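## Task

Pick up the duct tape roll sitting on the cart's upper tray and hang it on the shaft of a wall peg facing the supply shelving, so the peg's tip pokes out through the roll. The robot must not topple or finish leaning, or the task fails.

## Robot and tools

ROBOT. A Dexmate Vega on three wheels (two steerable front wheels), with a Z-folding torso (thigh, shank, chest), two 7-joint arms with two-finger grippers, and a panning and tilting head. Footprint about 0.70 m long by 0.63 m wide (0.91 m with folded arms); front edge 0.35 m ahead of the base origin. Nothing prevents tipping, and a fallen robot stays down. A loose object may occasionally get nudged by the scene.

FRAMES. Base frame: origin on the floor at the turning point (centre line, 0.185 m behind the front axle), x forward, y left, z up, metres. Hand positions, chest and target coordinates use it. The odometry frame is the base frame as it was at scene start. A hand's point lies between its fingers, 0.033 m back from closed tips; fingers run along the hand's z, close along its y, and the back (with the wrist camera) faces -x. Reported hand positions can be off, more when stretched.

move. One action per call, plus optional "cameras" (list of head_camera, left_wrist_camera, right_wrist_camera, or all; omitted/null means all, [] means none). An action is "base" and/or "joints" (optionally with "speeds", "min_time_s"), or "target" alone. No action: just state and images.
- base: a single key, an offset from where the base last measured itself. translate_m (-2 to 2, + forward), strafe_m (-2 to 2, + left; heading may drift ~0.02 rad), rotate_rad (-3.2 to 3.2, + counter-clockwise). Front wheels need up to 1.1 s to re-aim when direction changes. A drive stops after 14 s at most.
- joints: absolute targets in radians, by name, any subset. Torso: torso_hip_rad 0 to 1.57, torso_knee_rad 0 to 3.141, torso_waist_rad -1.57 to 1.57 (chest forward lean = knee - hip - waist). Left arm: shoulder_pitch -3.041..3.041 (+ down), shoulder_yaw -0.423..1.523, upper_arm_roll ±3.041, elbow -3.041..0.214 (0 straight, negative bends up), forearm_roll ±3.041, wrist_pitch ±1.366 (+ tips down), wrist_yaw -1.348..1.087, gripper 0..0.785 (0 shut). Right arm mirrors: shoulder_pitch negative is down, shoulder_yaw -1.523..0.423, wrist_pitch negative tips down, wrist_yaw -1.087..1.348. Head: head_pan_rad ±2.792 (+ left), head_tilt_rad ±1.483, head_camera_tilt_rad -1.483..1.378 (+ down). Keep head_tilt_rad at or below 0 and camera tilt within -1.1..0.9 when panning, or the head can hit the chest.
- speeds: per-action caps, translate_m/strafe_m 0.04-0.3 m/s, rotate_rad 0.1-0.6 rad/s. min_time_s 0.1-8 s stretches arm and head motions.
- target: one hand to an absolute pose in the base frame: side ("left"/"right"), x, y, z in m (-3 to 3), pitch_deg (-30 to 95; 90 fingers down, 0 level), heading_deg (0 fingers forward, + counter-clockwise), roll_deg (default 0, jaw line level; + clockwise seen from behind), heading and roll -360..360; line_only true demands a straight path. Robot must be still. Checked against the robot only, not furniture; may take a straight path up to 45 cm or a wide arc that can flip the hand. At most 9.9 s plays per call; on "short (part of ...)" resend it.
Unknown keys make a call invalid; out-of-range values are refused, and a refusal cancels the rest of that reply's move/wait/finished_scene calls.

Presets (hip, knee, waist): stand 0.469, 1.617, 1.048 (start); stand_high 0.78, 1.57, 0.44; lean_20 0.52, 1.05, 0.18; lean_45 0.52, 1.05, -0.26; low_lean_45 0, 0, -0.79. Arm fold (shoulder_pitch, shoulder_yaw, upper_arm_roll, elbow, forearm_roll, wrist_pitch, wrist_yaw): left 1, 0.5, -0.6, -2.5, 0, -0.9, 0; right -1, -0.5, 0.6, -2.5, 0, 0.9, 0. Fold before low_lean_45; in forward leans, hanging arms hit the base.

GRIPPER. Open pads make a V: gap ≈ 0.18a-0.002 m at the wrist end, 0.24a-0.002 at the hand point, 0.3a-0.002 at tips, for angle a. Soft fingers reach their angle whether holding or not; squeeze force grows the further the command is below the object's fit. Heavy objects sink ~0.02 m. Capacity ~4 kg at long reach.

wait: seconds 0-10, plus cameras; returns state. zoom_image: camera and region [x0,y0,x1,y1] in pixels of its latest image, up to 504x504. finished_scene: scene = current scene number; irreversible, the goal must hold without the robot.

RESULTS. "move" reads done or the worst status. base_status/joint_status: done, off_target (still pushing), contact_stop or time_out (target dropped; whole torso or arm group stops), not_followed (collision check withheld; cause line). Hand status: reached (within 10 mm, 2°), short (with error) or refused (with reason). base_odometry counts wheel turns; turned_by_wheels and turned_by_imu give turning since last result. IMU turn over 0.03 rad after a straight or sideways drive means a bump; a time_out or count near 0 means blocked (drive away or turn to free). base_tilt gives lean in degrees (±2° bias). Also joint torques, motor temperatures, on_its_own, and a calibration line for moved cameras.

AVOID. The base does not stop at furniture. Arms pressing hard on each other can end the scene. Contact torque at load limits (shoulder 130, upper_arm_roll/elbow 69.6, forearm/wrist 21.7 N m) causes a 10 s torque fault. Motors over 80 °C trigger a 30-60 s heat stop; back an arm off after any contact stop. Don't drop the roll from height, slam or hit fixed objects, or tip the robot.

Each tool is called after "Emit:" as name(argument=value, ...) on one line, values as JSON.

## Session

Emit:
move(joints={"head_camera_tilt_rad": 0.2}, cameras=["head_camera"])

Emit:
move(joints={"head_pan_rad": 1.6}, cameras=["head_camera"])

Emit:
move(joints={"head_pan_rad": 2.75}, cameras=["head_camera"])

Emit:
move(joints={"head_pan_rad": -1.6}, cameras=["head_camera"])

Scene clock: 0.73 s.
Joint torques (N m): left_arm=[6.08 1.32 1.6 -3.33 0.85 -1.66 -0.14] | right_arm=[-7.1 1.52 -0.6 -1.87 -0.16 2.6 -0.35]
Motor temperatures (°C): left_arm=[33 33 33 31 36 35 38] | right_arm=[33 30 37 33 36 32 37]
move: done
base_odometry: x=+0.000 y=+0.000 heading=+0.000
turned_by_wheels: +0.000
turned_by_imu: +0.000
base_tilt: forward=-0.5 right=-0.8
base_status: not commanded
joint_positions: torso_hip_rad=+0.469 torso_knee_rad=+1.617 torso_waist_rad=+1.048 left_shoulder_pitch_rad=+2.186 left_shoulder_yaw_rad=-0.019 left_upper_arm_roll_rad=+0.011 left_elbow_rad=-1.089 left_forearm_roll_rad=+0.007 left_wrist_pitch_rad=-0.506 left_wrist_yaw_rad=+0.006 left_gripper_rad=+0.005 right_shoulder_pitch_rad=-2.207 right_shoulder_yaw_rad=+0.005 right_upper_arm_roll_rad=+0.012 right_elbow_rad=-1.097 right_forearm_roll_rad=-0.016 right_wrist_pitch_rad=+0.483 right_wrist_yaw_rad=+0.008 right_gripper_rad=+0.005 head_pan_rad=+0.000 head_tilt_rad=+0.000 head_camera_tilt_rad=+0.199
joint_status: all done
chest: x=-0.0111 y=+0.0000 z=+1.4155 quat_wxyz=(+0.999, +0.000, +0.050, +0.000) (m; base frame)
left_hand: x=+0.2055 y=+0.2144 z=+0.6069 quat_wxyz=(+0.426, -0.005, +0.905, -0.006) pitch_deg=+39.6 heading_deg=-0.5 roll_deg=-1.1 back=up (m; base frame)
right_hand: x=+0.1864 y=-0.2297 z=+0.5983 quat_wxyz=(+0.409, -0.005, +0.912, +0.000) pitch_deg=+41.7 heading_deg=+0.3 roll_deg=-0.4 back=up (m; base frame)
pictures: head_camera
camera_calibration:
head_camera: T_world_to_cam=[[-0.0121103, -0.999252, 0.0367372, -0.0315839], [-0.328433, -0.0307265, -0.944027, 1.41108], [0.94445, -0.0234982, -0.327815, 0.523276], [0, 0, 0, 1]] pos_world=[-0.0311443, 0.0240934, 1.5048]

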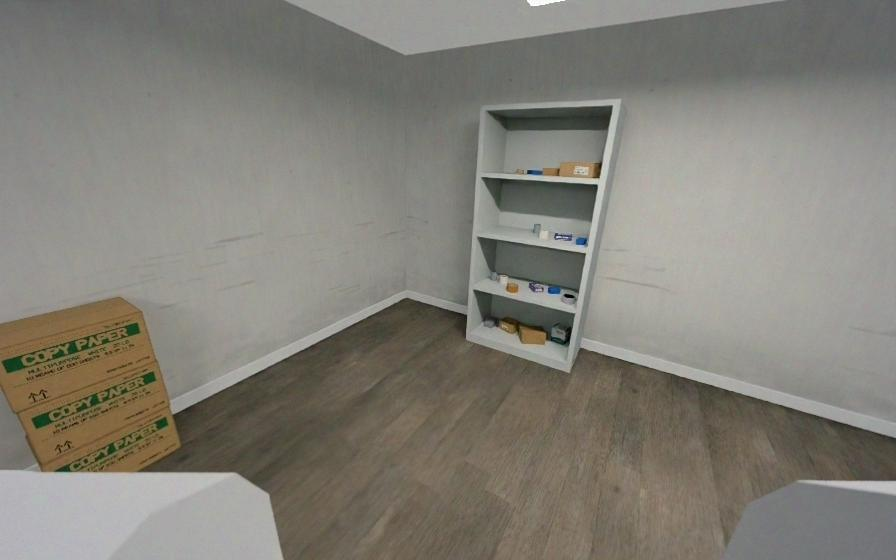

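Scene clock: 2.47 s.
Joint torques (N m): left_arm=[5.45 -1.96 1.95 -3.26 0.19 -2.04 0.2] | right_arm=[-4.05 1.13 -0.54 -2.54 -0.09 2.91 -0.19]
Motor temperatures (°C): left_arm=[33 33 33 31 36 35 38] | right_arm=[33 30 37 33 36 32 37]
move: done
base_odometry: x=+0.000 y=+0.000 heading=+0.000
turned_by_wheels: +0.000
turned_by_imu: +0.000
base_tilt: forward=-0.5 right=-0.8
base_status: not commanded
joint_positions: torso_hip_rad=+0.469 torso_knee_rad=+1.617 torso_waist_rad=+1.048 left_shoulder_pitch_rad=+2.186 left_shoulder_yaw_rad=-0.019 left_upper_arm_roll_rad=+0.011 left_elbow_rad=-1.089 left_forearm_roll_rad=+0.007 left_wrist_pitch_rad=-0.506 left_wrist_yaw_rad=+0.006 left_gripper_rad=+0.005 right_shoulder_pitch_rad=-2.207 right_shoulder_yaw_rad=+0.005 right_upper_arm_roll_rad=+0.012 right_elbow_rad=-1.097 right_forearm_roll_rad=-0.016 right_wrist_pitch_rad=+0.483 right_wrist_yaw_rad=+0.008 right_gripper_rad=+0.005 head_pan_rad=+1.599 head_tilt_rad=+0.000 head_camera_tilt_rad=+0.199
joint_status: all done
chest: x=-0.0111 y=+0.0000 z=+1.4155 quat_wxyz=(+0.999, +0.000, +0.050, +0.000) (m; base frame)
left_hand: x=+0.2055 y=+0.2144 z=+0.6069 quat_wxyz=(+0.426, -0.005, +0.905, -0.006) pitch_deg=+39.6 heading_deg=-0.5 roll_deg=-1.1 back=up (m; base frame)
right_hand: x=+0.1864 y=-0.2297 z=+0.5983 quat_wxyz=(+0.409, -0.005, +0.912, +0.000) pitch_deg=+41.7 heading_deg=+0.3 roll_deg=-0.4 back=up (m; base frame)
pictures: head_camera
camera_calibration:
head_camera: T_world_to_cam=[[0.997825, 0.0128168, -0.0646683, 0.197849], [-0.0599527, -0.231593, -0.970964, 1.47201], [-0.0274214, 0.972728, -0.230321, 0.302717], [0, 0, 0, 1]] pos_world=[-0.100867, 0.0439088, 1.51178]

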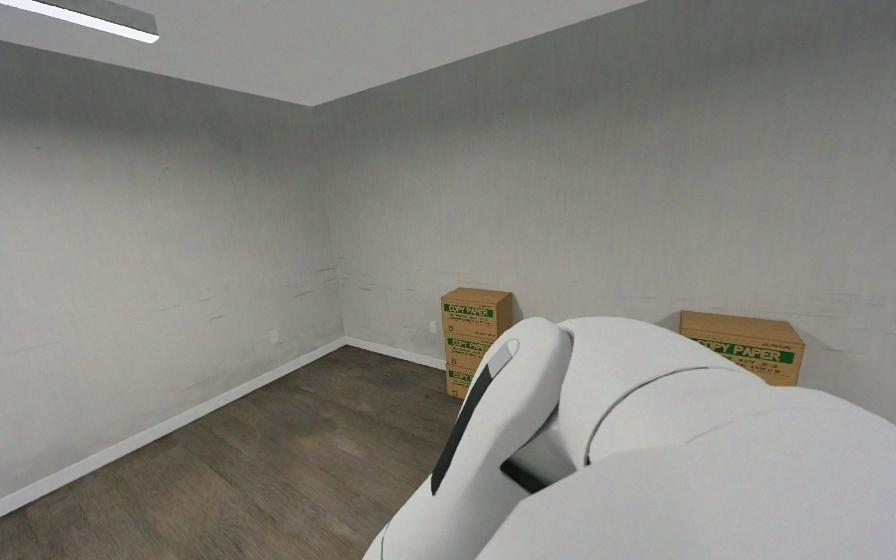

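Scene clock: 3.90 s.
Joint torques (N m): left_arm=[6.16 1.83 0.8 -2.34 0.12 -1.54 -0.32] | right_arm=[-5.65 0.75 -0.18 -1.66 -0.18 2.25 -0.26]
Motor temperatures (°C): left_arm=[33 32 33 31 36 35 38] | right_arm=[33 30 37 33 36 32 37]
move: done
base_odometry: x=+0.000 y=+0.000 heading=+0.000
turned_by_wheels: +0.000
turned_by_imu: +0.000
base_tilt: forward=-0.6 right=-0.8
base_status: not commanded
joint_positions: torso_hip_rad=+0.469 torso_knee_rad=+1.617 torso_waist_rad=+1.048 left_shoulder_pitch_rad=+2.186 left_shoulder_yaw_rad=-0.019 left_upper_arm_roll_rad=+0.011 left_elbow_rad=-1.089 left_forearm_roll_rad=+0.007 left_wrist_pitch_rad=-0.506 left_wrist_yaw_rad=+0.006 left_gripper_rad=+0.005 right_shoulder_pitch_rad=-2.207 right_shoulder_yaw_rad=+0.005 right_upper_arm_roll_rad=+0.012 right_elbow_rad=-1.097 right_forearm_roll_rad=-0.016 right_wrist_pitch_rad=+0.483 right_wrist_yaw_rad=+0.008 right_gripper_rad=+0.005 head_pan_rad=+2.749 head_tilt_rad=+0.000 head_camera_tilt_rad=+0.199
joint_status: all done
chest: x=-0.0111 y=+0.0000 z=+1.4155 quat_wxyz=(+0.999, +0.000, +0.050, +0.000) (m; base frame)
left_hand: x=+0.2055 y=+0.2144 z=+0.6069 quat_wxyz=(+0.426, -0.005, +0.905, -0.006) pitch_deg=+39.6 heading_deg=-0.5 roll_deg=-1.1 back=up (m; base frame)
right_hand: x=+0.1864 y=-0.2297 z=+0.5983 quat_wxyz=(+0.409, -0.005, +0.912, +0.000) pitch_deg=+41.7 heading_deg=+0.3 roll_deg=-0.4 back=up (m; base frame)
pictures: head_camera
camera_calibration:
head_camera: T_world_to_cam=[[0.398015, 0.917368, -0.00447221, 0.0616838], [0.128366, -0.0605195, -0.989879, 1.5148], [-0.908354, 0.393412, -0.141847, 0.102634], [0, 0, 0, 1]] pos_world=[-0.125772, -0.0052894, 1.5143]

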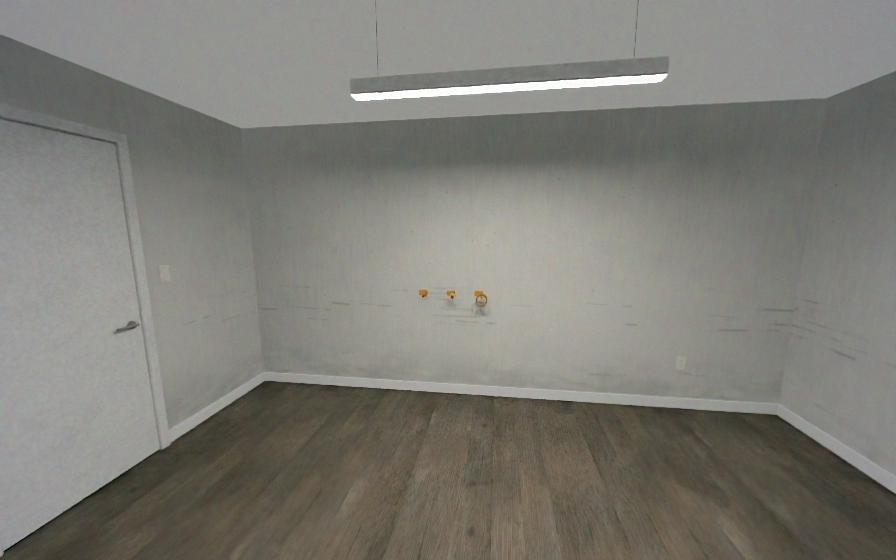

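Scene clock: 7.47 s.
Joint torques (N m): left_arm=[5.38 0.4 -0.57 -1.92 0.41 -1.36 0.54] | right_arm=[-6.31 0.8 0.08 -3.74 -0.1 2.53 -0.17]
Motor temperatures (°C): left_arm=[33 32 33 31 36 35 38] | right_arm=[33 30 37 33 36 32 37]
move: done
base_odometry: x=+0.000 y=+0.000 heading=+0.000
turned_by_wheels: +0.000
turned_by_imu: +0.000
base_tilt: forward=-0.5 right=-0.9
base_status: not commanded
joint_positions: torso_hip_rad=+0.469 torso_knee_rad=+1.617 torso_waist_rad=+1.048 left_shoulder_pitch_rad=+2.186 left_shoulder_yaw_rad=-0.019 left_upper_arm_roll_rad=+0.011 left_elbow_rad=-1.089 left_forearm_roll_rad=+0.007 left_wrist_pitch_rad=-0.506 left_wrist_yaw_rad=+0.006 left_gripper_rad=+0.005 right_shoulder_pitch_rad=-2.207 right_shoulder_yaw_rad=+0.005 right_upper_arm_roll_rad=+0.012 right_elbow_rad=-1.097 right_forearm_roll_rad=-0.016 right_wrist_pitch_rad=+0.483 right_wrist_yaw_rad=+0.008 right_gripper_rad=+0.005 head_pan_rad=-1.599 head_tilt_rad=+0.000 head_camera_tilt_rad=+0.199
joint_status: all done
chest: x=-0.0111 y=+0.0000 z=+1.4155 quat_wxyz=(+0.999, +0.000, +0.050, +0.000) (m; base frame)
left_hand: x=+0.2055 y=+0.2144 z=+0.6069 quat_wxyz=(+0.426, -0.005, +0.905, -0.006) pitch_deg=+39.6 heading_deg=-0.5 roll_deg=-1.1 back=up (m; base frame)
right_hand: x=+0.1864 y=-0.2297 z=+0.5983 quat_wxyz=(+0.409, -0.005, +0.912, +0.000) pitch_deg=+41.7 heading_deg=+0.3 roll_deg=-0.4 back=up (m; base frame)
pictures: head_camera
camera_calibration:
head_camera: T_world_to_cam=[[-0.989884, 0.0442023, 0.134817, -0.253495], [-0.120987, 0.233328, -0.964842, 1.45818], [-0.0741048, -0.971393, -0.22562, 0.292034], [0, 0, 0, 1]] pos_world=[-0.0528679, -0.0453516, 1.50698]

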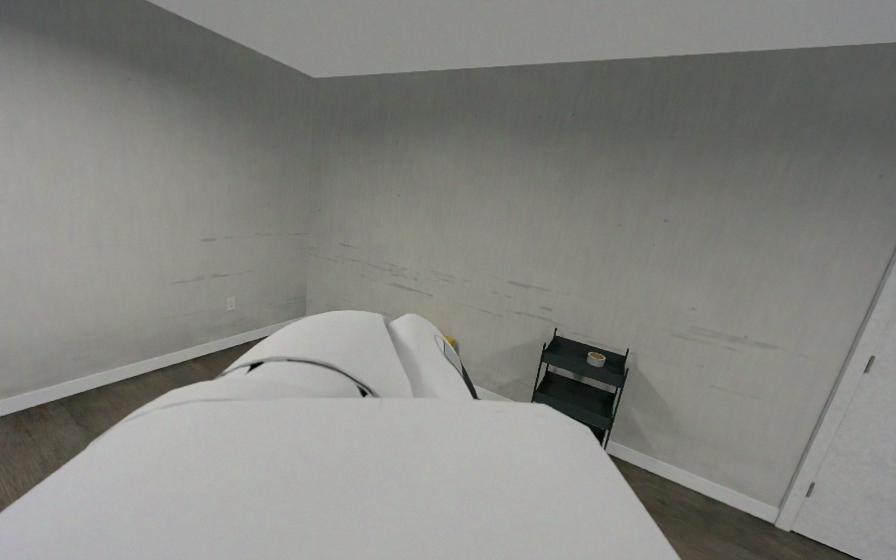

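Emit:
move(base={"rotate_rad": -2.13}, joints={"head_pan_rad": 0, "head_camera_tilt_rad": 0.3}, cameras=["head_camera"])

Emit:
zoom_image(camera="head_camera", region=[350, 200, 550, 400])

Scene clock: 25.40 s.
Joint torques (N m): left_arm=[6.99 -0.95 0.88 -1.88 0.58 -2.45 0.35] | right_arm=[-5.71 1.83 -0.56 -2.56 -0.04 3.11 -0.11]
Motor temperatures (°C): left_arm=[33 32 33 31 36 35 38] | right_arm=[33 30 37 33 36 32 37]
move: done
base_odometry: x=+0.001 y=+0.002 heading=-2.133
turned_by_wheels: -2.132
turned_by_imu: -2.125
base_tilt: forward=-0.6 right=-0.8
base_status: done
joint_positions: torso_hip_rad=+0.469 torso_knee_rad=+1.617 torso_waist_rad=+1.048 left_shoulder_pitch_rad=+2.186 left_shoulder_yaw_rad=-0.019 left_upper_arm_roll_rad=+0.011 left_elbow_rad=-1.089 left_forearm_roll_rad=+0.007 left_wrist_pitch_rad=-0.506 left_wrist_yaw_rad=+0.006 left_gripper_rad=+0.005 right_shoulder_pitch_rad=-2.207 right_shoulder_yaw_rad=+0.005 right_upper_arm_roll_rad=+0.012 right_elbow_rad=-1.097 right_forearm_roll_rad=-0.016 right_wrist_pitch_rad=+0.483 right_wrist_yaw_rad=+0.008 right_gripper_rad=+0.005 head_pan_rad=-0.001 head_tilt_rad=+0.000 head_camera_tilt_rad=+0.299
joint_status: all done
chest: x=-0.0111 y=+0.0000 z=+1.4155 quat_wxyz=(+0.999, +0.000, +0.050, +0.000) (m; base frame)
left_hand: x=+0.2055 y=+0.2144 z=+0.6069 quat_wxyz=(+0.426, -0.005, +0.905, -0.006) pitch_deg=+39.6 heading_deg=-0.5 roll_deg=-1.1 back=up (m; base frame)
right_hand: x=+0.1864 y=-0.2297 z=+0.5983 quat_wxyz=(+0.409, -0.005, +0.912, +0.000) pitch_deg=+41.7 heading_deg=+0.3 roll_deg=-0.4 back=up (m; base frame)
pictures: head_camera
camera_calibration:
head_camera: T_world_to_cam=[[-0.0090091, -0.999243, 0.0378391, -0.0329469], [-0.421121, -0.0305299, -0.906491, 1.34819], [0.90696, -0.0241015, -0.420527, 0.657835], [0, 0, 0, 1]] pos_world=[-0.0291768, 0.0240929, 1.5]

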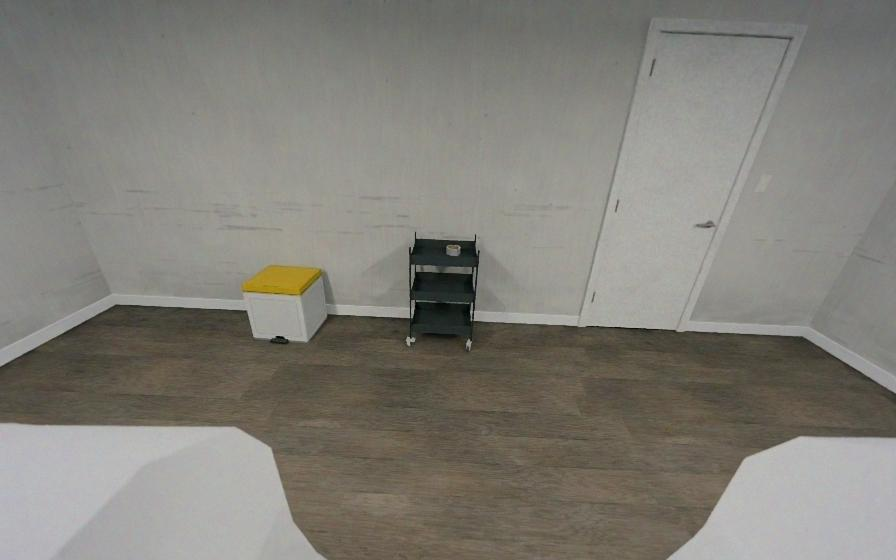

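Scaled by 2.520 from the camera's 896x560 image, which has a finer 960x600 frame.

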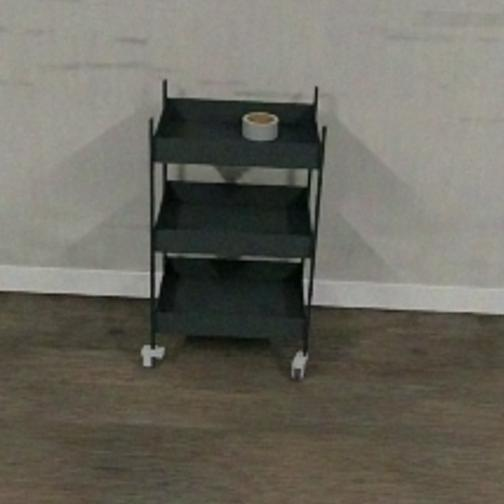

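Emit:
move(base={"rotate_rad": -0.05}, cameras=[])

Emit:
move(base={"translate_m": 1.3}, joints={"head_camera_tilt_rad": 0.6}, cameras=[])

Emit:
move(base={"strafe_m": 0.25}, joints={"right_shoulder_pitch_rad": -1.2, "right_shoulder_yaw_rad": -0.05, "right_upper_arm_roll_rad": 0, "right_elbow_rad": -1.5, "right_forearm_roll_rad": 0, "right_wrist_pitch_rad": -1.2, "right_wrist_yaw_rad": 0, "right_gripper_rad": 0.3}, cameras=["head_camera", "right_wrist_camera"])

Emit:
zoom_image(camera="head_camera", region=[370, 200, 620, 450])

Scene clock: 44.80 s.
Joint torques (N m): left_arm=[8.51 2.32 -0.43 -3.15 -0.2 -1.66 0.07] | right_arm=[-5.3 1.55 -0.52 -1.15 0.11 2.56 -0.06]
Motor temperatures (°C): left_arm=[33 32 33 31 36 35 38] | right_arm=[33 30 37 33 36 33 37]
move: done
base_odometry: x=+0.001 y=+0.002 heading=-2.182
turned_by_wheels: -0.050
turned_by_imu: -0.050
base_tilt: forward=-0.5 right=-0.9
base_status: done
joint_positions: torso_hip_rad=+0.469 torso_knee_rad=+1.617 torso_waist_rad=+1.048 left_shoulder_pitch_rad=+2.186 left_shoulder_yaw_rad=-0.019 left_upper_arm_roll_rad=+0.011 left_elbow_rad=-1.089 left_forearm_roll_rad=+0.007 left_wrist_pitch_rad=-0.506 left_wrist_yaw_rad=+0.006 left_gripper_rad=+0.005 right_shoulder_pitch_rad=-2.207 right_shoulder_yaw_rad=+0.005 right_upper_arm_roll_rad=+0.012 right_elbow_rad=-1.097 right_forearm_roll_rad=-0.016 right_wrist_pitch_rad=+0.483 right_wrist_yaw_rad=+0.008 right_gripper_rad=+0.005 head_pan_rad=-0.001 head_tilt_rad=+0.000 head_camera_tilt_rad=+0.299
joint_status: not commanded
chest: x=-0.0111 y=+0.0000 z=+1.4155 quat_wxyz=(+0.999, +0.000, +0.050, +0.000) (m; base frame)
left_hand: x=+0.2055 y=+0.2144 z=+0.6069 quat_wxyz=(+0.426, -0.005, +0.905, -0.006) pitch_deg=+39.6 heading_deg=-0.5 roll_deg=-1.1 back=up (m; base frame)
right_hand: x=+0.1864 y=-0.2297 z=+0.5983 quat_wxyz=(+0.409, -0.005, +0.912, +0.000) pitch_deg=+41.7 heading_deg=+0.3 roll_deg=-0.4 back=up (m; base frame)
pictures: none
No camera images: "cameras" was empty.

Scene clock: 51.30 s.
Joint torques (N m): left_arm=[6.07 -2.36 3.73 -4.05 0.31 -1.73 0.45] | right_arm=[-5.75 1.26 -0.71 -1.31 -0.1 2.29 -0.07]
Motor temperatures (°C): left_arm=[33 32 33 31 36 35 38] | right_arm=[33 30 37 33 36 33 37]
move: done
base_odometry: x=-0.748 y=-1.061 heading=-2.184
turned_by_wheels: -0.002
turned_by_imu: -0.009
base_tilt: forward=-0.5 right=-0.8
base_status: done
joint_positions: torso_hip_rad=+0.469 torso_knee_rad=+1.617 torso_waist_rad=+1.048 left_shoulder_pitch_rad=+2.186 left_shoulder_yaw_rad=-0.019 left_upper_arm_roll_rad=+0.011 left_elbow_rad=-1.089 left_forearm_roll_rad=+0.007 left_wrist_pitch_rad=-0.506 left_wrist_yaw_rad=+0.006 left_gripper_rad=+0.005 right_shoulder_pitch_rad=-2.207 right_shoulder_yaw_rad=+0.005 right_upper_arm_roll_rad=+0.012 right_elbow_rad=-1.097 right_forearm_roll_rad=-0.016 right_wrist_pitch_rad=+0.483 right_wrist_yaw_rad=+0.008 right_gripper_rad=+0.005 head_pan_rad=-0.001 head_tilt_rad=+0.000 head_camera_tilt_rad=+0.599
joint_status: all done
chest: x=-0.0111 y=+0.0000 z=+1.4155 quat_wxyz=(+0.999, +0.000, +0.050, +0.000) (m; base frame)
left_hand: x=+0.2055 y=+0.2144 z=+0.6069 quat_wxyz=(+0.426, -0.005, +0.905, -0.006) pitch_deg=+39.6 heading_deg=-0.5 roll_deg=-1.1 back=up (m; base frame)
right_hand: x=+0.1864 y=-0.2297 z=+0.5983 quat_wxyz=(+0.409, -0.005, +0.912, +0.000) pitch_deg=+41.7 heading_deg=+0.3 roll_deg=-0.4 back=up (m; base frame)
pictures: none
No camera images: "cameras" was empty.

Scene clock: 58.20 s.
Joint torques (N m): left_arm=[6.14 -0.38 1.15 -2.64 0.69 -1.86 0.38] | right_arm=[29.31 -1.89 -3.2 -7.52 0.21 1.1 -0.32]
Motor temperatures (°C): left_arm=[33 32 33 31 36 35 38] | right_arm=[33 30 37 33 36 32 37]
move: done
base_odometry: x=-0.544 y=-1.205 heading=-2.183
turned_by_wheels: +0.001
turned_by_imu: -0.009
base_tilt: forward=-0.6 right=-0.7
base_status: done
joint_positions: torso_hip_rad=+0.469 torso_knee_rad=+1.617 torso_waist_rad=+1.048 left_shoulder_pitch_rad=+2.186 left_shoulder_yaw_rad=-0.019 left_upper_arm_roll_rad=+0.011 left_elbow_rad=-1.089 left_forearm_roll_rad=+0.007 left_wrist_pitch_rad=-0.506 left_wrist_yaw_rad=+0.006 left_gripper_rad=+0.005 right_shoulder_pitch_rad=-1.203 right_shoulder_yaw_rad=-0.050 right_upper_arm_roll_rad=+0.000 right_elbow_rad=-1.499 right_forearm_roll_rad=+0.000 right_wrist_pitch_rad=-1.196 right_wrist_yaw_rad=+0.000 right_gripper_rad=+0.300 head_pan_rad=+0.000 head_tilt_rad=+0.000 head_camera_tilt_rad=+0.599
joint_status: all done
chest: x=-0.0111 y=+0.0000 z=+1.4155 quat_wxyz=(+0.999, +0.000, +0.050, +0.000) (m; base frame)
left_hand: x=+0.2055 y=+0.2144 z=+0.6069 quat_wxyz=(+0.426, -0.005, +0.905, -0.006) pitch_deg=+39.6 heading_deg=-0.5 roll_deg=-1.1 back=up (m; base frame)
right_hand: x=+0.6271 y=-0.2659 z=+0.7939 quat_wxyz=(+0.281, +0.000, +0.959, -0.025) pitch_deg=+57.2 heading_deg=-5.0 roll_deg=-5.1 back=up (m; base frame)
pictures: head_camera, right_wrist_camera
camera_calibration:
head_camera: T_world_to_cam=[[0.00279763, -0.99925, 0.0386099, -0.0331729], [-0.670185, -0.0305296, -0.741566, 1.08416], [0.742189, -0.0238011, -0.669768, 1.01438], [0, 0, 0, 1]] pos_world=[-0.0261799, 0.0240943, 1.48465]
right_wrist_camera: T_world_to_cam=[[0.00992155, -0.999895, 0.0105258, -0.276001], [-0.897863, -0.0135417, -0.440066, 0.961961], [0.440163, -0.00508459, -0.897904, 0.592173], [0, 0, 0, 1]] pos_world=[0.605796, -0.259935, 0.957946]

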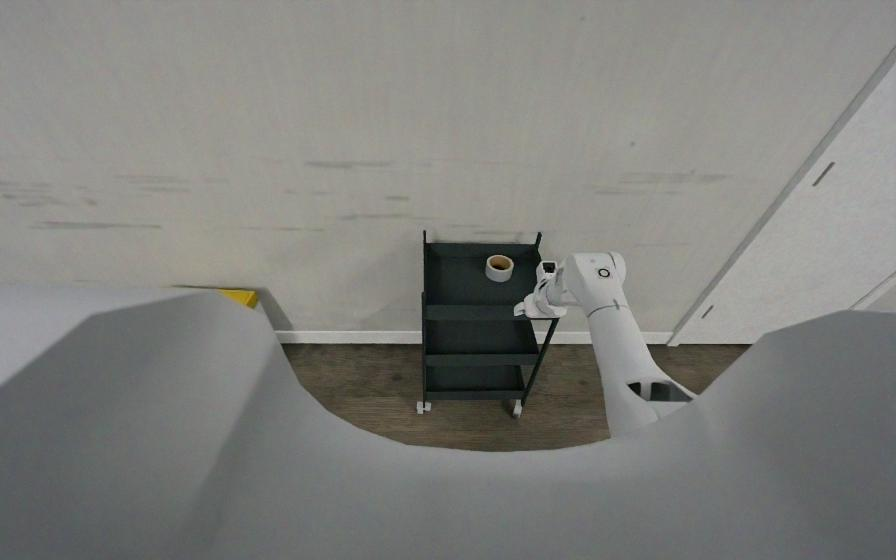

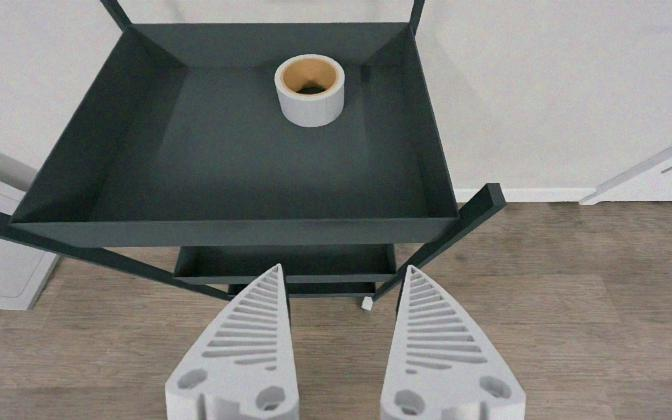

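Scaled by 2.016 from the camera's 896x560 image, which has a finer 960x600 frame.

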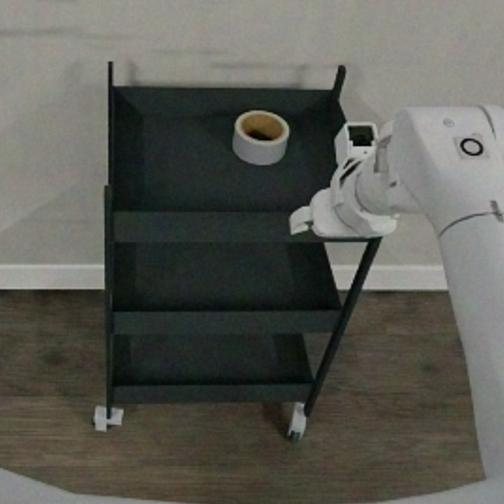

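Emit:
move(base={"translate_m": 0.29}, speeds={"translate_m": 0.15}, cameras=["head_camera", "right_wrist_camera"])

Emit:
zoom_image(camera="right_wrist_camera", region=[200, 160, 460, 370])

Emit:
zoom_image(camera="head_camera", region=[400, 240, 620, 460])

Scene clock: 76.57 s.
Joint torques (N m): left_arm=[3.79 0.66 -0.72 -2.89 0.22 -0.65 -0.01] | right_arm=[28.94 -0.5 -2.85 -7.01 0 1.39 -0.19]
Motor temperatures (°C): left_arm=[33 32 33 31 36 35 38] | right_arm=[34 30 37 34 36 32 37]
move: done
base_odometry: x=-0.710 y=-1.443 heading=-2.184
turned_by_wheels: -0.001
turned_by_imu: -0.001
base_tilt: forward=-0.6 right=-0.7
base_status: done
joint_positions: torso_hip_rad=+0.469 torso_knee_rad=+1.617 torso_waist_rad=+1.048 left_shoulder_pitch_rad=+2.186 left_shoulder_yaw_rad=-0.019 left_upper_arm_roll_rad=+0.011 left_elbow_rad=-1.089 left_forearm_roll_rad=+0.007 left_wrist_pitch_rad=-0.506 left_wrist_yaw_rad=+0.006 left_gripper_rad=+0.005 right_shoulder_pitch_rad=-1.200 right_shoulder_yaw_rad=-0.050 right_upper_arm_roll_rad=+0.000 right_elbow_rad=-1.500 right_forearm_roll_rad=+0.000 right_wrist_pitch_rad=-1.200 right_wrist_yaw_rad=+0.000 right_gripper_rad=+0.300 head_pan_rad=+0.000 head_tilt_rad=+0.000 head_camera_tilt_rad=+0.599
joint_status: not commanded
chest: x=-0.0111 y=+0.0000 z=+1.4155 quat_wxyz=(+0.999, +0.000, +0.050, +0.000) (m; base frame)
left_hand: x=+0.2055 y=+0.2144 z=+0.6069 quat_wxyz=(+0.426, -0.005, +0.905, -0.006) pitch_deg=+39.6 heading_deg=-0.5 roll_deg=-1.1 back=up (m; base frame)
right_hand: x=+0.6278 y=-0.2660 z=+0.7954 quat_wxyz=(+0.281, +0.000, +0.959, -0.025) pitch_deg=+57.2 heading_deg=-5.1 roll_deg=-5.1 back=up (m; base frame)
pictures: head_camera, right_wrist_camera
camera_calibration:
head_camera: T_world_to_cam=[[0.00279763, -0.99925, 0.0386099, -0.0331729], [-0.670185, -0.0305296, -0.741566, 1.08416], [0.742189, -0.0238011, -0.669768, 1.01438], [0, 0, 0, 1]] pos_world=[-0.0261799, 0.0240943, 1.48465]
right_wrist_camera: T_world_to_cam=[[0.00974556, -0.999896, 0.0106604, -0.276144], [-0.897924, -0.0134422, -0.439945, 0.963152], [0.440042, -0.00528471, -0.897962, 0.593199], [0, 0, 0, 1]] pos_world=[0.606496, -0.260033, 0.959347]

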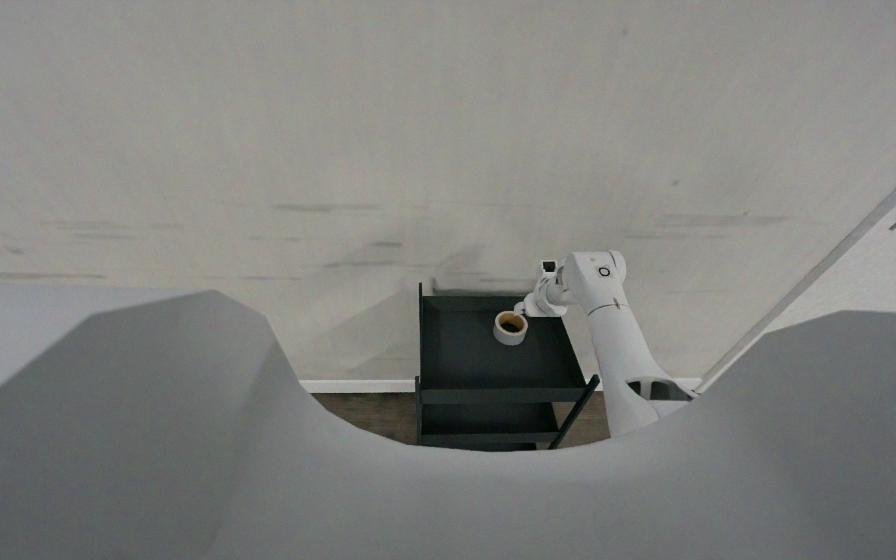

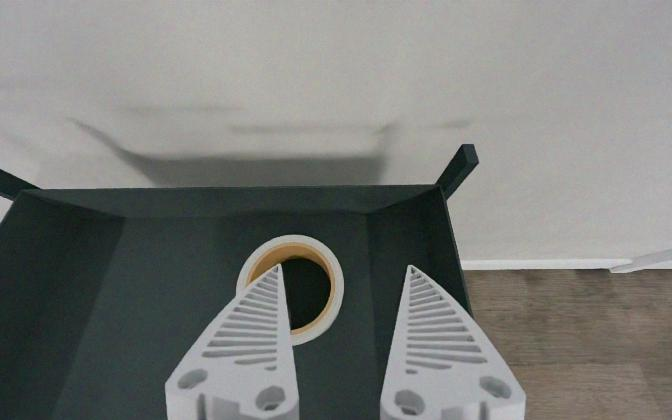

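Scaled by 1.938 from the camera's 672x420 image, which has a finer 960x600 frame.

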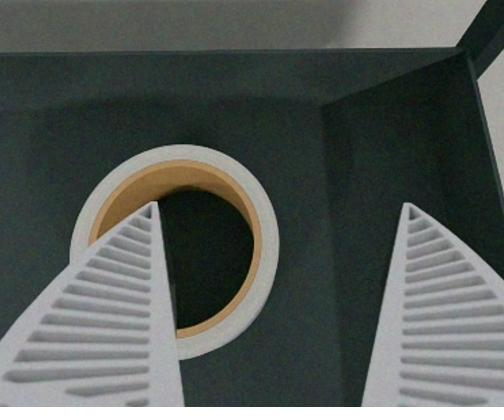

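Scaled by 2.291 from the camera's 896x560 image, which has a finer 960x600 frame.

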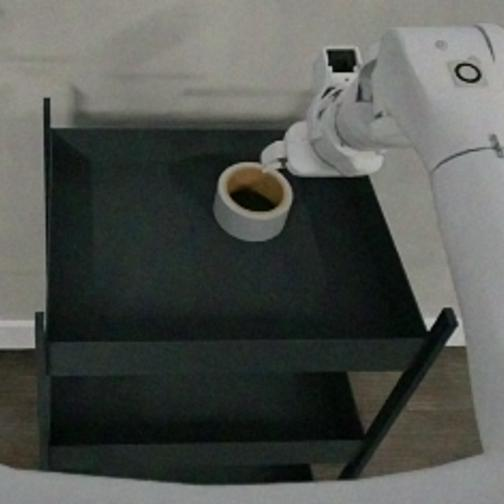

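Emit:
move(joints={"right_gripper_rad": 0.2}, cameras=[])

Emit:
move(target={"side": "right", "x": 0.625, "y": -0.259, "z": 0.775, "pitch_deg": 66, "heading_deg": 0, "roll_deg": 0}, cameras=["right_wrist_camera"])

Emit:
zoom_image(camera="right_wrist_camera", region=[200, 160, 460, 370])

Scene clock: 95.20 s.
Joint torques (N m): left_arm=[6.46 0.41 2.72 -2.61 0.53 -2.15 0.14] | right_arm=[28.73 -1.59 -3.13 -8 0.23 1.35 -0.23]
Motor temperatures (°C): left_arm=[33 32 33 31 36 35 38] | right_arm=[35 29 37 34 36 32 37]
move: done
base_odometry: x=-0.710 y=-1.443 heading=-2.184
turned_by_wheels: +0.000
turned_by_imu: +0.000
base_tilt: forward=-0.5 right=-0.8
base_status: not commanded
joint_positions: torso_hip_rad=+0.469 torso_knee_rad=+1.617 torso_waist_rad=+1.048 left_shoulder_pitch_rad=+2.186 left_shoulder_yaw_rad=-0.019 left_upper_arm_roll_rad=+0.011 left_elbow_rad=-1.089 left_forearm_roll_rad=+0.007 left_wrist_pitch_rad=-0.506 left_wrist_yaw_rad=+0.006 left_gripper_rad=+0.005 right_shoulder_pitch_rad=-1.200 right_shoulder_yaw_rad=-0.050 right_upper_arm_roll_rad=+0.000 right_elbow_rad=-1.500 right_forearm_roll_rad=+0.000 right_wrist_pitch_rad=-1.200 right_wrist_yaw_rad=+0.000 right_gripper_rad=+0.200 head_pan_rad=+0.000 head_tilt_rad=+0.000 head_camera_tilt_rad=+0.599
joint_status: all done
chest: x=-0.0111 y=+0.0000 z=+1.4155 quat_wxyz=(+0.999, +0.000, +0.050, +0.000) (m; base frame)
left_hand: x=+0.2055 y=+0.2144 z=+0.6069 quat_wxyz=(+0.426, -0.005, +0.905, -0.006) pitch_deg=+39.6 heading_deg=-0.5 roll_deg=-1.1 back=up (m; base frame)
right_hand: x=+0.6278 y=-0.2660 z=+0.7954 quat_wxyz=(+0.281, +0.000, +0.959, -0.025) pitch_deg=+57.2 heading_deg=-5.1 roll_deg=-5.1 back=up (m; base frame)
pictures: none
No camera images: "cameras" was empty.

Scene clock: 97.67 s.
Joint torques (N m): left_arm=[5.81 -0.97 2.22 -3.21 0.2 -2.04 0.08] | right_arm=[32.37 -0.91 -3.02 -4.11 0.25 1.08 -0.02]
Motor temperatures (°C): left_arm=[33 32 33 31 36 35 38] | right_arm=[35 29 37 34 36 32 37]
move: done
base_odometry: x=-0.710 y=-1.443 heading=-2.184
turned_by_wheels: +0.000
turned_by_imu: +0.000
base_tilt: forward=-0.5 right=-0.8
base_status: not commanded
joint_positions: torso_hip_rad=+0.469 torso_knee_rad=+1.617 torso_waist_rad=+1.048 left_shoulder_pitch_rad=+2.186 left_shoulder_yaw_rad=-0.019 left_upper_arm_roll_rad=+0.011 left_elbow_rad=-1.089 left_forearm_roll_rad=+0.007 left_wrist_pitch_rad=-0.506 left_wrist_yaw_rad=+0.006 left_gripper_rad=+0.005 right_shoulder_pitch_rad=-1.015 right_shoulder_yaw_rad=-0.071 right_upper_arm_roll_rad=-0.009 right_elbow_rad=-1.230 right_forearm_roll_rad=+0.021 right_wrist_pitch_rad=-1.265 right_wrist_yaw_rad=+0.050 right_gripper_rad=+0.200 head_pan_rad=+0.000 head_tilt_rad=+0.000 head_camera_tilt_rad=+0.599
joint_status: not commanded
chest: x=-0.0111 y=+0.0000 z=+1.4155 quat_wxyz=(+0.999, +0.000, +0.050, +0.000) (m; base frame)
left_hand: x=+0.2055 y=+0.2144 z=+0.6069 quat_wxyz=(+0.426, -0.005, +0.905, -0.006) pitch_deg=+39.6 heading_deg=-0.5 roll_deg=-1.1 back=up (m; base frame)
right_hand: x=+0.6249 y=-0.2592 z=+0.7749 quat_wxyz=(+0.209, +0.000, +0.978, +0.000) pitch_deg=+65.9 heading_deg=-0.1 roll_deg=-0.1 back=up (m; base frame)
right_hand_status: reached (straight line, planned for 1.2 s): 0 mm and 0.1 deg off.
pictures: right_wrist_camera
camera_calibration:
right_wrist_camera: T_world_to_cam=[[0.0172701, -0.999061, -0.0397238, -0.234526], [-0.953295, -0.00447082, -0.302007, 0.881625], [0.301546, 0.0430842, -0.952478, 0.717533], [0, 0, 0, 1]] pos_world=[0.62813, -0.261279, 0.940374]

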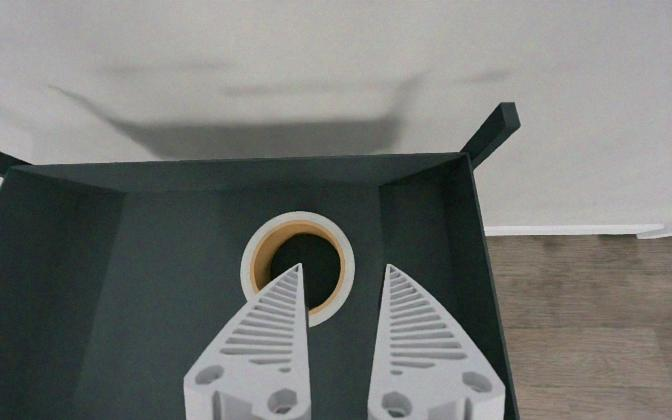

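Scaled by 1.938 from the camera's 672x420 image, which has a finer 960x600 frame.

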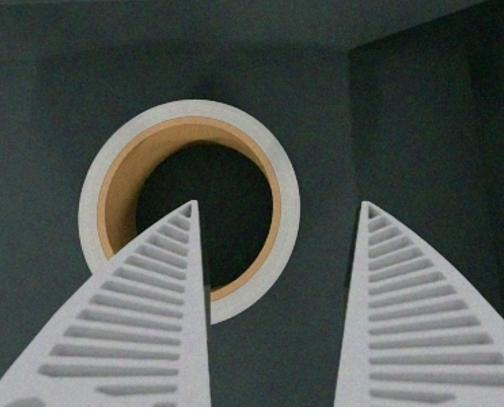

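Emit:
move(target={"side": "right", "x": 0.638, "y": -0.260, "z": 0.702, "pitch_deg": 70, "heading_deg": 0, "roll_deg": 0}, cameras=["right_wrist_camera"])

Emit:
zoom_image(camera="right_wrist_camera", region=[200, 160, 460, 370])

Scene clock: 109.53 s.
Joint torques (N m): left_arm=[4.85 0.23 1.29 -4.62 -0.25 -2.81 0.17] | right_arm=[32.42 -2.71 -3.17 -4.17 0.39 1.68 0.11]
Motor temperatures (°C): left_arm=[33 32 33 31 36 35 38] | right_arm=[35 29 37 34 36 32 37]
move: refused
base_odometry: x=-0.710 y=-1.443 heading=-2.184
turned_by_wheels: +0.000
turned_by_imu: +0.000
base_tilt: forward=-0.6 right=-0.8
base_status: not commanded
joint_positions: torso_hip_rad=+0.469 torso_knee_rad=+1.617 torso_waist_rad=+1.048 left_shoulder_pitch_rad=+2.186 left_shoulder_yaw_rad=-0.019 left_upper_arm_roll_rad=+0.011 left_elbow_rad=-1.089 left_forearm_roll_rad=+0.007 left_wrist_pitch_rad=-0.506 left_wrist_yaw_rad=+0.006 left_gripper_rad=+0.005 right_shoulder_pitch_rad=-1.012 right_shoulder_yaw_rad=-0.071 right_upper_arm_roll_rad=-0.009 right_elbow_rad=-1.226 right_forearm_roll_rad=+0.022 right_wrist_pitch_rad=-1.266 right_wrist_yaw_rad=+0.051 right_gripper_rad=+0.200 head_pan_rad=+0.000 head_tilt_rad=+0.000 head_camera_tilt_rad=+0.599
joint_status: not commanded
chest: x=-0.0111 y=+0.0000 z=+1.4155 quat_wxyz=(+0.999, +0.000, +0.050, +0.000) (m; base frame)
left_hand: x=+0.2055 y=+0.2144 z=+0.6069 quat_wxyz=(+0.426, -0.005, +0.905, -0.006) pitch_deg=+39.6 heading_deg=-0.5 roll_deg=-1.1 back=up (m; base frame)
right_hand: x=+0.6248 y=-0.2591 z=+0.7748 quat_wxyz=(+0.208, +0.000, +0.978, +0.000) pitch_deg=+66.0 heading_deg=+0.0 roll_deg=+0.0 back=up (m; base frame)
right_hand_status: refused: no posture of the arm gets there (out of reach): the closest leaves the hand 0.9 cm and 0 deg from the pose. Nothing moved. At pitch 55 a posture exists at this place; the way there is not checked.
pictures: right_wrist_camera
camera_calibration:
right_wrist_camera: T_world_to_cam=[[0.0172211, -0.999027, -0.04059, -0.233689], [-0.953984, -0.00426281, -0.299827, 0.8803], [0.299362, 0.0438855, -0.95313, 0.719452], [0, 0, 0, 1]] pos_world=[0.62844, -0.261283, 0.940183]

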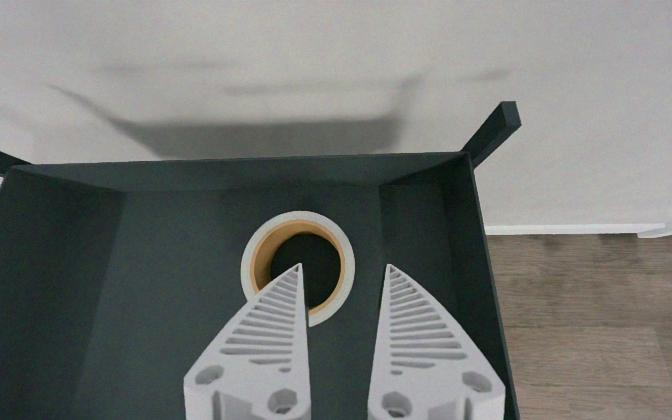

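Scaled by 1.938 from the camera's 672x420 image, which has a finer 960x600 frame.

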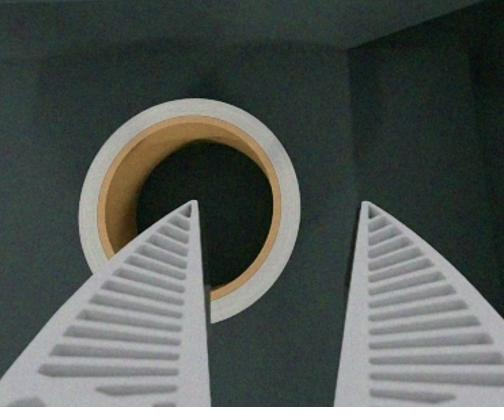

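Emit:
move(base={"translate_m": 0.025}, speeds={"translate_m": 0.06}, cameras=[])

Emit:
move(target={"side": "right", "x": 0.612, "y": -0.260, "z": 0.702, "pitch_deg": 68, "heading_deg": 0, "roll_deg": 0}, cameras=["right_wrist_camera"])

Emit:
zoom_image(camera="right_wrist_camera", region=[200, 160, 460, 370])

Scene clock: 115.53 s.
Joint torques (N m): left_arm=[4.59 0.9 0.22 -3.36 0.24 -1.64 -0.16] | right_arm=[31.43 -1.17 -2.58 -5.01 0.16 1.19 0.17]
Motor temperatures (°C): left_arm=[33 32 33 31 36 35 38] | right_arm=[36 29 37 34 36 32 37]
move: done
base_odometry: x=-0.725 y=-1.463 heading=-2.185
turned_by_wheels: -0.001
turned_by_imu: -0.001
base_tilt: forward=-0.6 right=-0.8
base_status: done
joint_positions: torso_hip_rad=+0.469 torso_knee_rad=+1.617 torso_waist_rad=+1.048 left_shoulder_pitch_rad=+2.186 left_shoulder_yaw_rad=-0.019 left_upper_arm_roll_rad=+0.011 left_elbow_rad=-1.089 left_forearm_roll_rad=+0.007 left_wrist_pitch_rad=-0.506 left_wrist_yaw_rad=+0.006 left_gripper_rad=+0.005 right_shoulder_pitch_rad=-1.012 right_shoulder_yaw_rad=-0.071 right_upper_arm_roll_rad=-0.009 right_elbow_rad=-1.226 right_forearm_roll_rad=+0.022 right_wrist_pitch_rad=-1.266 right_wrist_yaw_rad=+0.051 right_gripper_rad=+0.200 head_pan_rad=+0.000 head_tilt_rad=+0.000 head_camera_tilt_rad=+0.599
joint_status: not commanded
chest: x=-0.0111 y=+0.0000 z=+1.4155 quat_wxyz=(+0.999, +0.000, +0.050, +0.000) (m; base frame)
left_hand: x=+0.2055 y=+0.2144 z=+0.6069 quat_wxyz=(+0.425, -0.005, +0.905, -0.006) pitch_deg=+39.6 heading_deg=-0.5 roll_deg=-1.1 back=up (m; base frame)
right_hand: x=+0.6248 y=-0.2591 z=+0.7748 quat_wxyz=(+0.208, +0.000, +0.978, +0.000) pitch_deg=+66.0 heading_deg=+0.0 roll_deg=+0.0 back=up (m; base frame)
pictures: none
No camera images: "cameras" was empty.

Scene clock: 118.30 s.
Joint torques (N m): left_arm=[5.94 1.29 1.83 -2.66 0.09 -2.32 0.44] | right_arm=[33.14 0.86 -3.01 -4.03 -0.42 1.33 0.25]
Motor temperatures (°C): left_arm=[33 32 33 31 36 35 38] | right_arm=[36 29 37 34 36 32 37]
move: done
base_odometry: x=-0.725 y=-1.463 heading=-2.185
turned_by_wheels: +0.000
turned_by_imu: +0.000
base_tilt: forward=-0.6 right=-0.7
base_status: not commanded
joint_positions: torso_hip_rad=+0.469 torso_knee_rad=+1.617 torso_waist_rad=+1.048 left_shoulder_pitch_rad=+2.186 left_shoulder_yaw_rad=-0.019 left_upper_arm_roll_rad=+0.011 left_elbow_rad=-1.089 left_forearm_roll_rad=+0.007 left_wrist_pitch_rad=-0.506 left_wrist_yaw_rad=+0.006 left_gripper_rad=+0.005 right_shoulder_pitch_rad=-0.954 right_shoulder_yaw_rad=-0.066 right_upper_arm_roll_rad=-0.018 right_elbow_rad=-0.875 right_forearm_roll_rad=+0.018 right_wrist_pitch_rad=-1.007 right_wrist_yaw_rad=+0.052 right_gripper_rad=+0.200 head_pan_rad=+0.000 head_tilt_rad=+0.000 head_camera_tilt_rad=+0.599
joint_status: not commanded
chest: x=-0.0111 y=+0.0000 z=+1.4155 quat_wxyz=(+0.999, +0.000, +0.050, +0.000) (m; base frame)
left_hand: x=+0.2055 y=+0.2144 z=+0.6069 quat_wxyz=(+0.425, -0.005, +0.905, -0.006) pitch_deg=+39.6 heading_deg=-0.5 roll_deg=-1.1 back=up (m; base frame)
right_hand: x=+0.6119 y=-0.2601 z=+0.7025 quat_wxyz=(+0.191, +0.000, +0.982, +0.000) pitch_deg=+68.0 heading_deg=+0.0 roll_deg=+0.0 back=up (m; base frame)
right_hand_status: reached (straight line, planned for 1.4 s): 1 mm and 0.0 deg off.
pictures: right_wrist_camera
camera_calibration:
right_wrist_camera: T_world_to_cam=[[0.0156142, -0.999028, -0.041213, -0.236068], [-0.963795, -0.00406485, -0.266614, 0.829084], [0.266188, 0.0438839, -0.962922, 0.681669], [0, 0, 0, 1]] pos_world=[0.621301, -0.262383, 0.867711]

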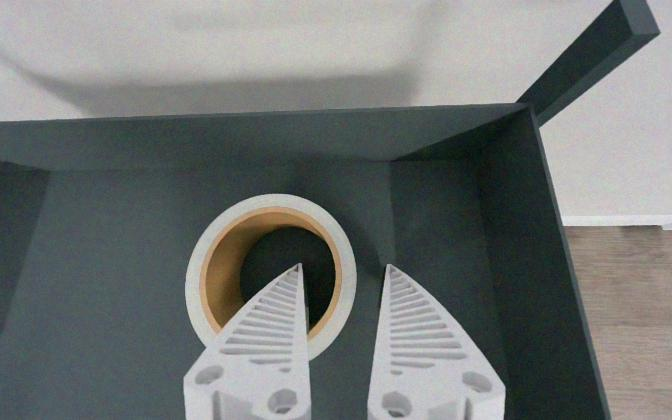

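Scaled by 1.938 from the camera's 672x420 image, which has a finer 960x600 frame.

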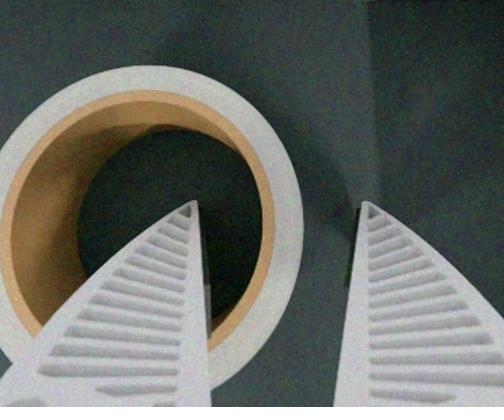

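Emit:
move(joints={"right_gripper_rad": 0.0}, cameras=["right_wrist_camera"])

Emit:
move(target={"side": "right", "x": 0.595, "y": -0.260, "z": 0.80, "pitch_deg": 63, "heading_deg": 0, "roll_deg": 0}, cameras=["right_wrist_camera"])

Emit:
move(base={"translate_m": -0.6}, speeds={"translate_m": 0.2}, cameras=["head_camera", "right_wrist_camera"])

Scene clock: 123.23 s.
Joint torques (N m): left_arm=[6.96 1.14 -0.27 -3.88 0.31 -2.08 0.56] | right_arm=[29.45 1.52 -2.92 -5.28 -0.19 0.94 -0.19]
Motor temperatures (°C): left_arm=[33 32 33 31 36 35 38] | right_arm=[36 29 37 34 36 32 37]
move: done
base_odometry: x=-0.725 y=-1.463 heading=-2.185
turned_by_wheels: +0.000
turned_by_imu: +0.000
base_tilt: forward=-0.7 right=-0.7
base_status: not commanded
joint_positions: torso_hip_rad=+0.469 torso_knee_rad=+1.617 torso_waist_rad=+1.048 left_shoulder_pitch_rad=+2.186 left_shoulder_yaw_rad=-0.019 left_upper_arm_roll_rad=+0.011 left_elbow_rad=-1.089 left_forearm_roll_rad=+0.007 left_wrist_pitch_rad=-0.506 left_wrist_yaw_rad=+0.006 left_gripper_rad=+0.005 right_shoulder_pitch_rad=-0.953 right_shoulder_yaw_rad=-0.065 right_upper_arm_roll_rad=-0.018 right_elbow_rad=-0.871 right_forearm_roll_rad=+0.017 right_wrist_pitch_rad=-1.004 right_wrist_yaw_rad=+0.053 right_gripper_rad=+0.000 head_pan_rad=+0.000 head_tilt_rad=+0.000 head_camera_tilt_rad=+0.599
joint_status: all done
chest: x=-0.0111 y=+0.0000 z=+1.4155 quat_wxyz=(+0.999, +0.000, +0.050, +0.000) (m; base frame)
left_hand: x=+0.2055 y=+0.2144 z=+0.6069 quat_wxyz=(+0.425, -0.005, +0.905, -0.006) pitch_deg=+39.6 heading_deg=-0.5 roll_deg=-1.1 back=up (m; base frame)
right_hand: x=+0.6118 y=-0.2601 z=+0.7018 quat_wxyz=(+0.191, +0.000, +0.982, +0.000) pitch_deg=+68.0 heading_deg=+0.0 roll_deg=+0.0 back=up (m; base frame)
pictures: right_wrist_camera
camera_calibration:
right_wrist_camera: T_world_to_cam=[[0.015728, -0.999024, -0.041286, -0.236102], [-0.963877, -0.00416882, -0.266314, 0.828567], [0.265882, 0.0439832, -0.963002, 0.681308], [0, 0, 0, 1]] pos_world=[0.621203, -0.262383, 0.867012]

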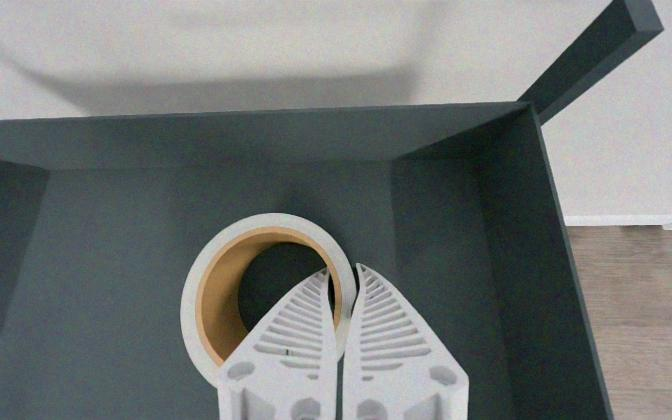

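Scene clock: 127.00 s.
Joint torques (N m): left_arm=[4.62 0.08 2.41 -1.82 -0.11 -1.79 0.39] | right_arm=[10.96 0.6 1.74 -8.6 -0.9 2.2 0.16]
Motor temperatures (°C): left_arm=[33 32 33 31 36 35 38] | right_arm=[35 29 37 34 36 32 37]
move: done
base_odometry: x=-0.725 y=-1.463 heading=-2.185
turned_by_wheels: +0.000
turned_by_imu: +0.000
base_tilt: forward=-0.6 right=-0.8
base_status: not commanded
joint_positions: torso_hip_rad=+0.469 torso_knee_rad=+1.617 torso_waist_rad=+1.048 left_shoulder_pitch_rad=+2.186 left_shoulder_yaw_rad=-0.019 left_upper_arm_roll_rad=+0.011 left_elbow_rad=-1.089 left_forearm_roll_rad=+0.007 left_wrist_pitch_rad=-0.506 left_wrist_yaw_rad=+0.006 left_gripper_rad=+0.005 right_shoulder_pitch_rad=-1.170 right_shoulder_yaw_rad=+0.110 right_upper_arm_roll_rad=+0.114 right_elbow_rad=-1.532 right_forearm_roll_rad=-0.571 right_wrist_pitch_rad=-1.324 right_wrist_yaw_rad=+0.468 right_gripper_rad=+0.000 head_pan_rad=+0.000 head_tilt_rad=+0.000 head_camera_tilt_rad=+0.599
joint_status: not commanded
chest: x=-0.0111 y=+0.0000 z=+1.4155 quat_wxyz=(+0.999, +0.000, +0.050, +0.000) (m; base frame)
left_hand: x=+0.2055 y=+0.2144 z=+0.6069 quat_wxyz=(+0.425, -0.005, +0.905, -0.006) pitch_deg=+39.6 heading_deg=-0.5 roll_deg=-1.1 back=up (m; base frame)
right_hand: x=+0.5956 y=-0.2595 z=+0.7995 quat_wxyz=(+0.233, -0.001, +0.972, +0.000) pitch_deg=+63.0 heading_deg=+0.1 roll_deg=+0.0 back=up (m; base frame)
right_hand_status: reached (checked arc [no straight line was possible; over the whole arc the hand travels 0.11 m to end 0.10 m from its start, up to 0.02 m off the straight line; right_elbow_rad turns most, 0.67 rad; on the way or at its end the hand turns up to 5 deg from its attitude at the start], planned for 2.4 s): 1 mm and 0.1 deg off.
pictures: right_wrist_camera
camera_calibration:
right_wrist_camera: T_world_to_cam=[[0.0213015, -0.999003, -0.0392244, -0.23616], [-0.936986, -0.00626394, -0.349311, 0.888699], [0.348717, 0.0441936, -0.936185, 0.708952], [0, 0, 0, 1]] pos_world=[0.590505, -0.261689, 0.96488]

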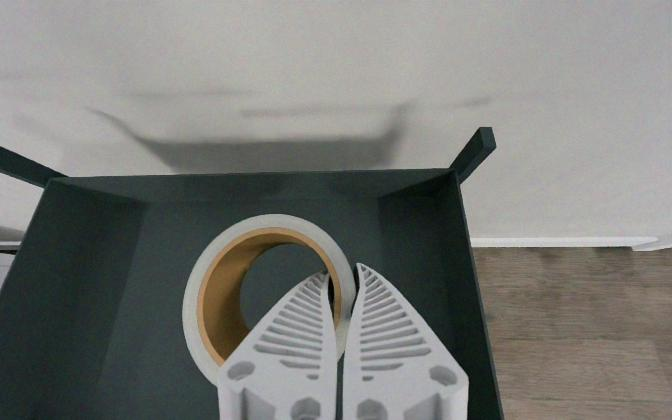

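Scene clock: 131.43 s.
Joint torques (N m): left_arm=[6.68 -2.35 1.2 -3.08 0.14 -1.3 0.15] | right_arm=[10.32 2.49 1.76 -7.84 -0.56 1.98 0.11]
Motor temperatures (°C): left_arm=[33 32 33 31 36 35 38] | right_arm=[35 29 37 34 36 32 37]
move: done
base_odometry: x=-0.378 y=-0.973 heading=-2.187
turned_by_wheels: -0.002
turned_by_imu: -0.001
base_tilt: forward=-0.6 right=-0.9
base_status: done
joint_positions: torso_hip_rad=+0.469 torso_knee_rad=+1.617 torso_waist_rad=+1.048 left_shoulder_pitch_rad=+2.186 left_shoulder_yaw_rad=-0.019 left_upper_arm_roll_rad=+0.011 left_elbow_rad=-1.089 left_forearm_roll_rad=+0.007 left_wrist_pitch_rad=-0.506 left_wrist_yaw_rad=+0.006 left_gripper_rad=+0.005 right_shoulder_pitch_rad=-1.171 right_shoulder_yaw_rad=+0.111 right_upper_arm_roll_rad=+0.114 right_elbow_rad=-1.536 right_forearm_roll_rad=-0.575 right_wrist_pitch_rad=-1.326 right_wrist_yaw_rad=+0.471 right_gripper_rad=+0.000 head_pan_rad=+0.000 head_tilt_rad=+0.000 head_camera_tilt_rad=+0.599
joint_status: not commanded
chest: x=-0.0112 y=+0.0000 z=+1.4155 quat_wxyz=(+0.999, +0.000, +0.050, +0.000) (m; base frame)
left_hand: x=+0.2055 y=+0.2144 z=+0.6069 quat_wxyz=(+0.426, -0.005, +0.905, -0.006) pitch_deg=+39.6 heading_deg=-0.5 roll_deg=-1.1 back=up (m; base frame)
right_hand: x=+0.5951 y=-0.2599 z=+0.8002 quat_wxyz=(+0.234, +0.000, +0.972, +0.000) pitch_deg=+63.0 heading_deg=+0.0 roll_deg=+0.0 back=up (m; base frame)
pictures: head_camera, right_wrist_camera
camera_calibration:
head_camera: T_world_to_cam=[[0.00279447, -0.999251, 0.0386065, -0.0331714], [-0.670185, -0.0305249, -0.741566, 1.08417], [0.742189, -0.0238012, -0.669768, 1.01452], [0, 0, 0, 1]] pos_world=[-0.0262799, 0.0240943, 1.48475]
right_wrist_camera: T_world_to_cam=[[0.0197765, -0.99903, -0.0393551, -0.235597], [-0.936841, -0.00476872, -0.349722, 0.889173], [0.349195, 0.0437857, -0.936027, 0.709261], [0, 0, 0, 1]] pos_world=[0.590004, -0.262184, 0.965579]

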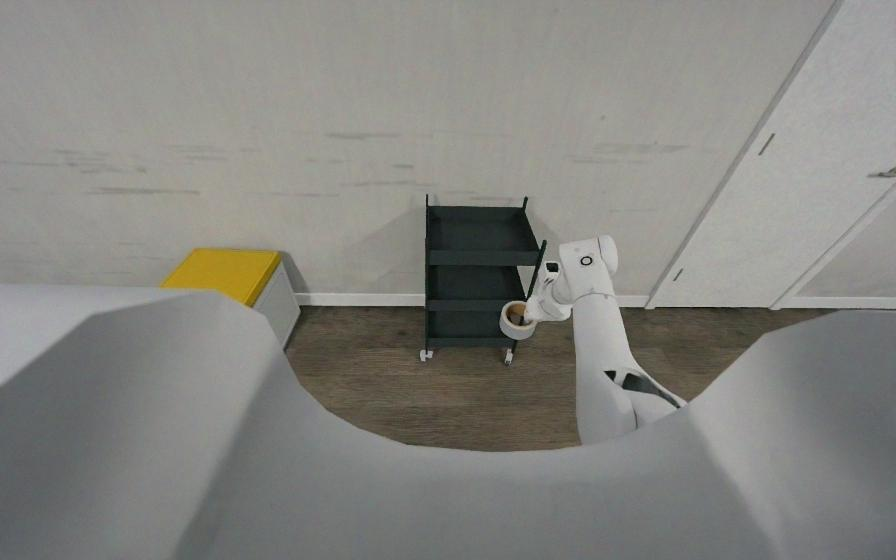

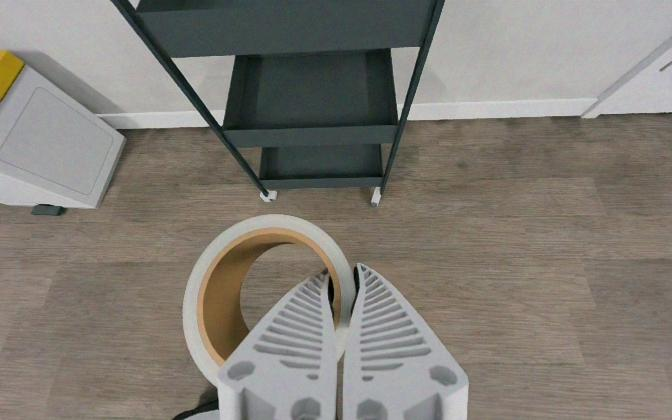

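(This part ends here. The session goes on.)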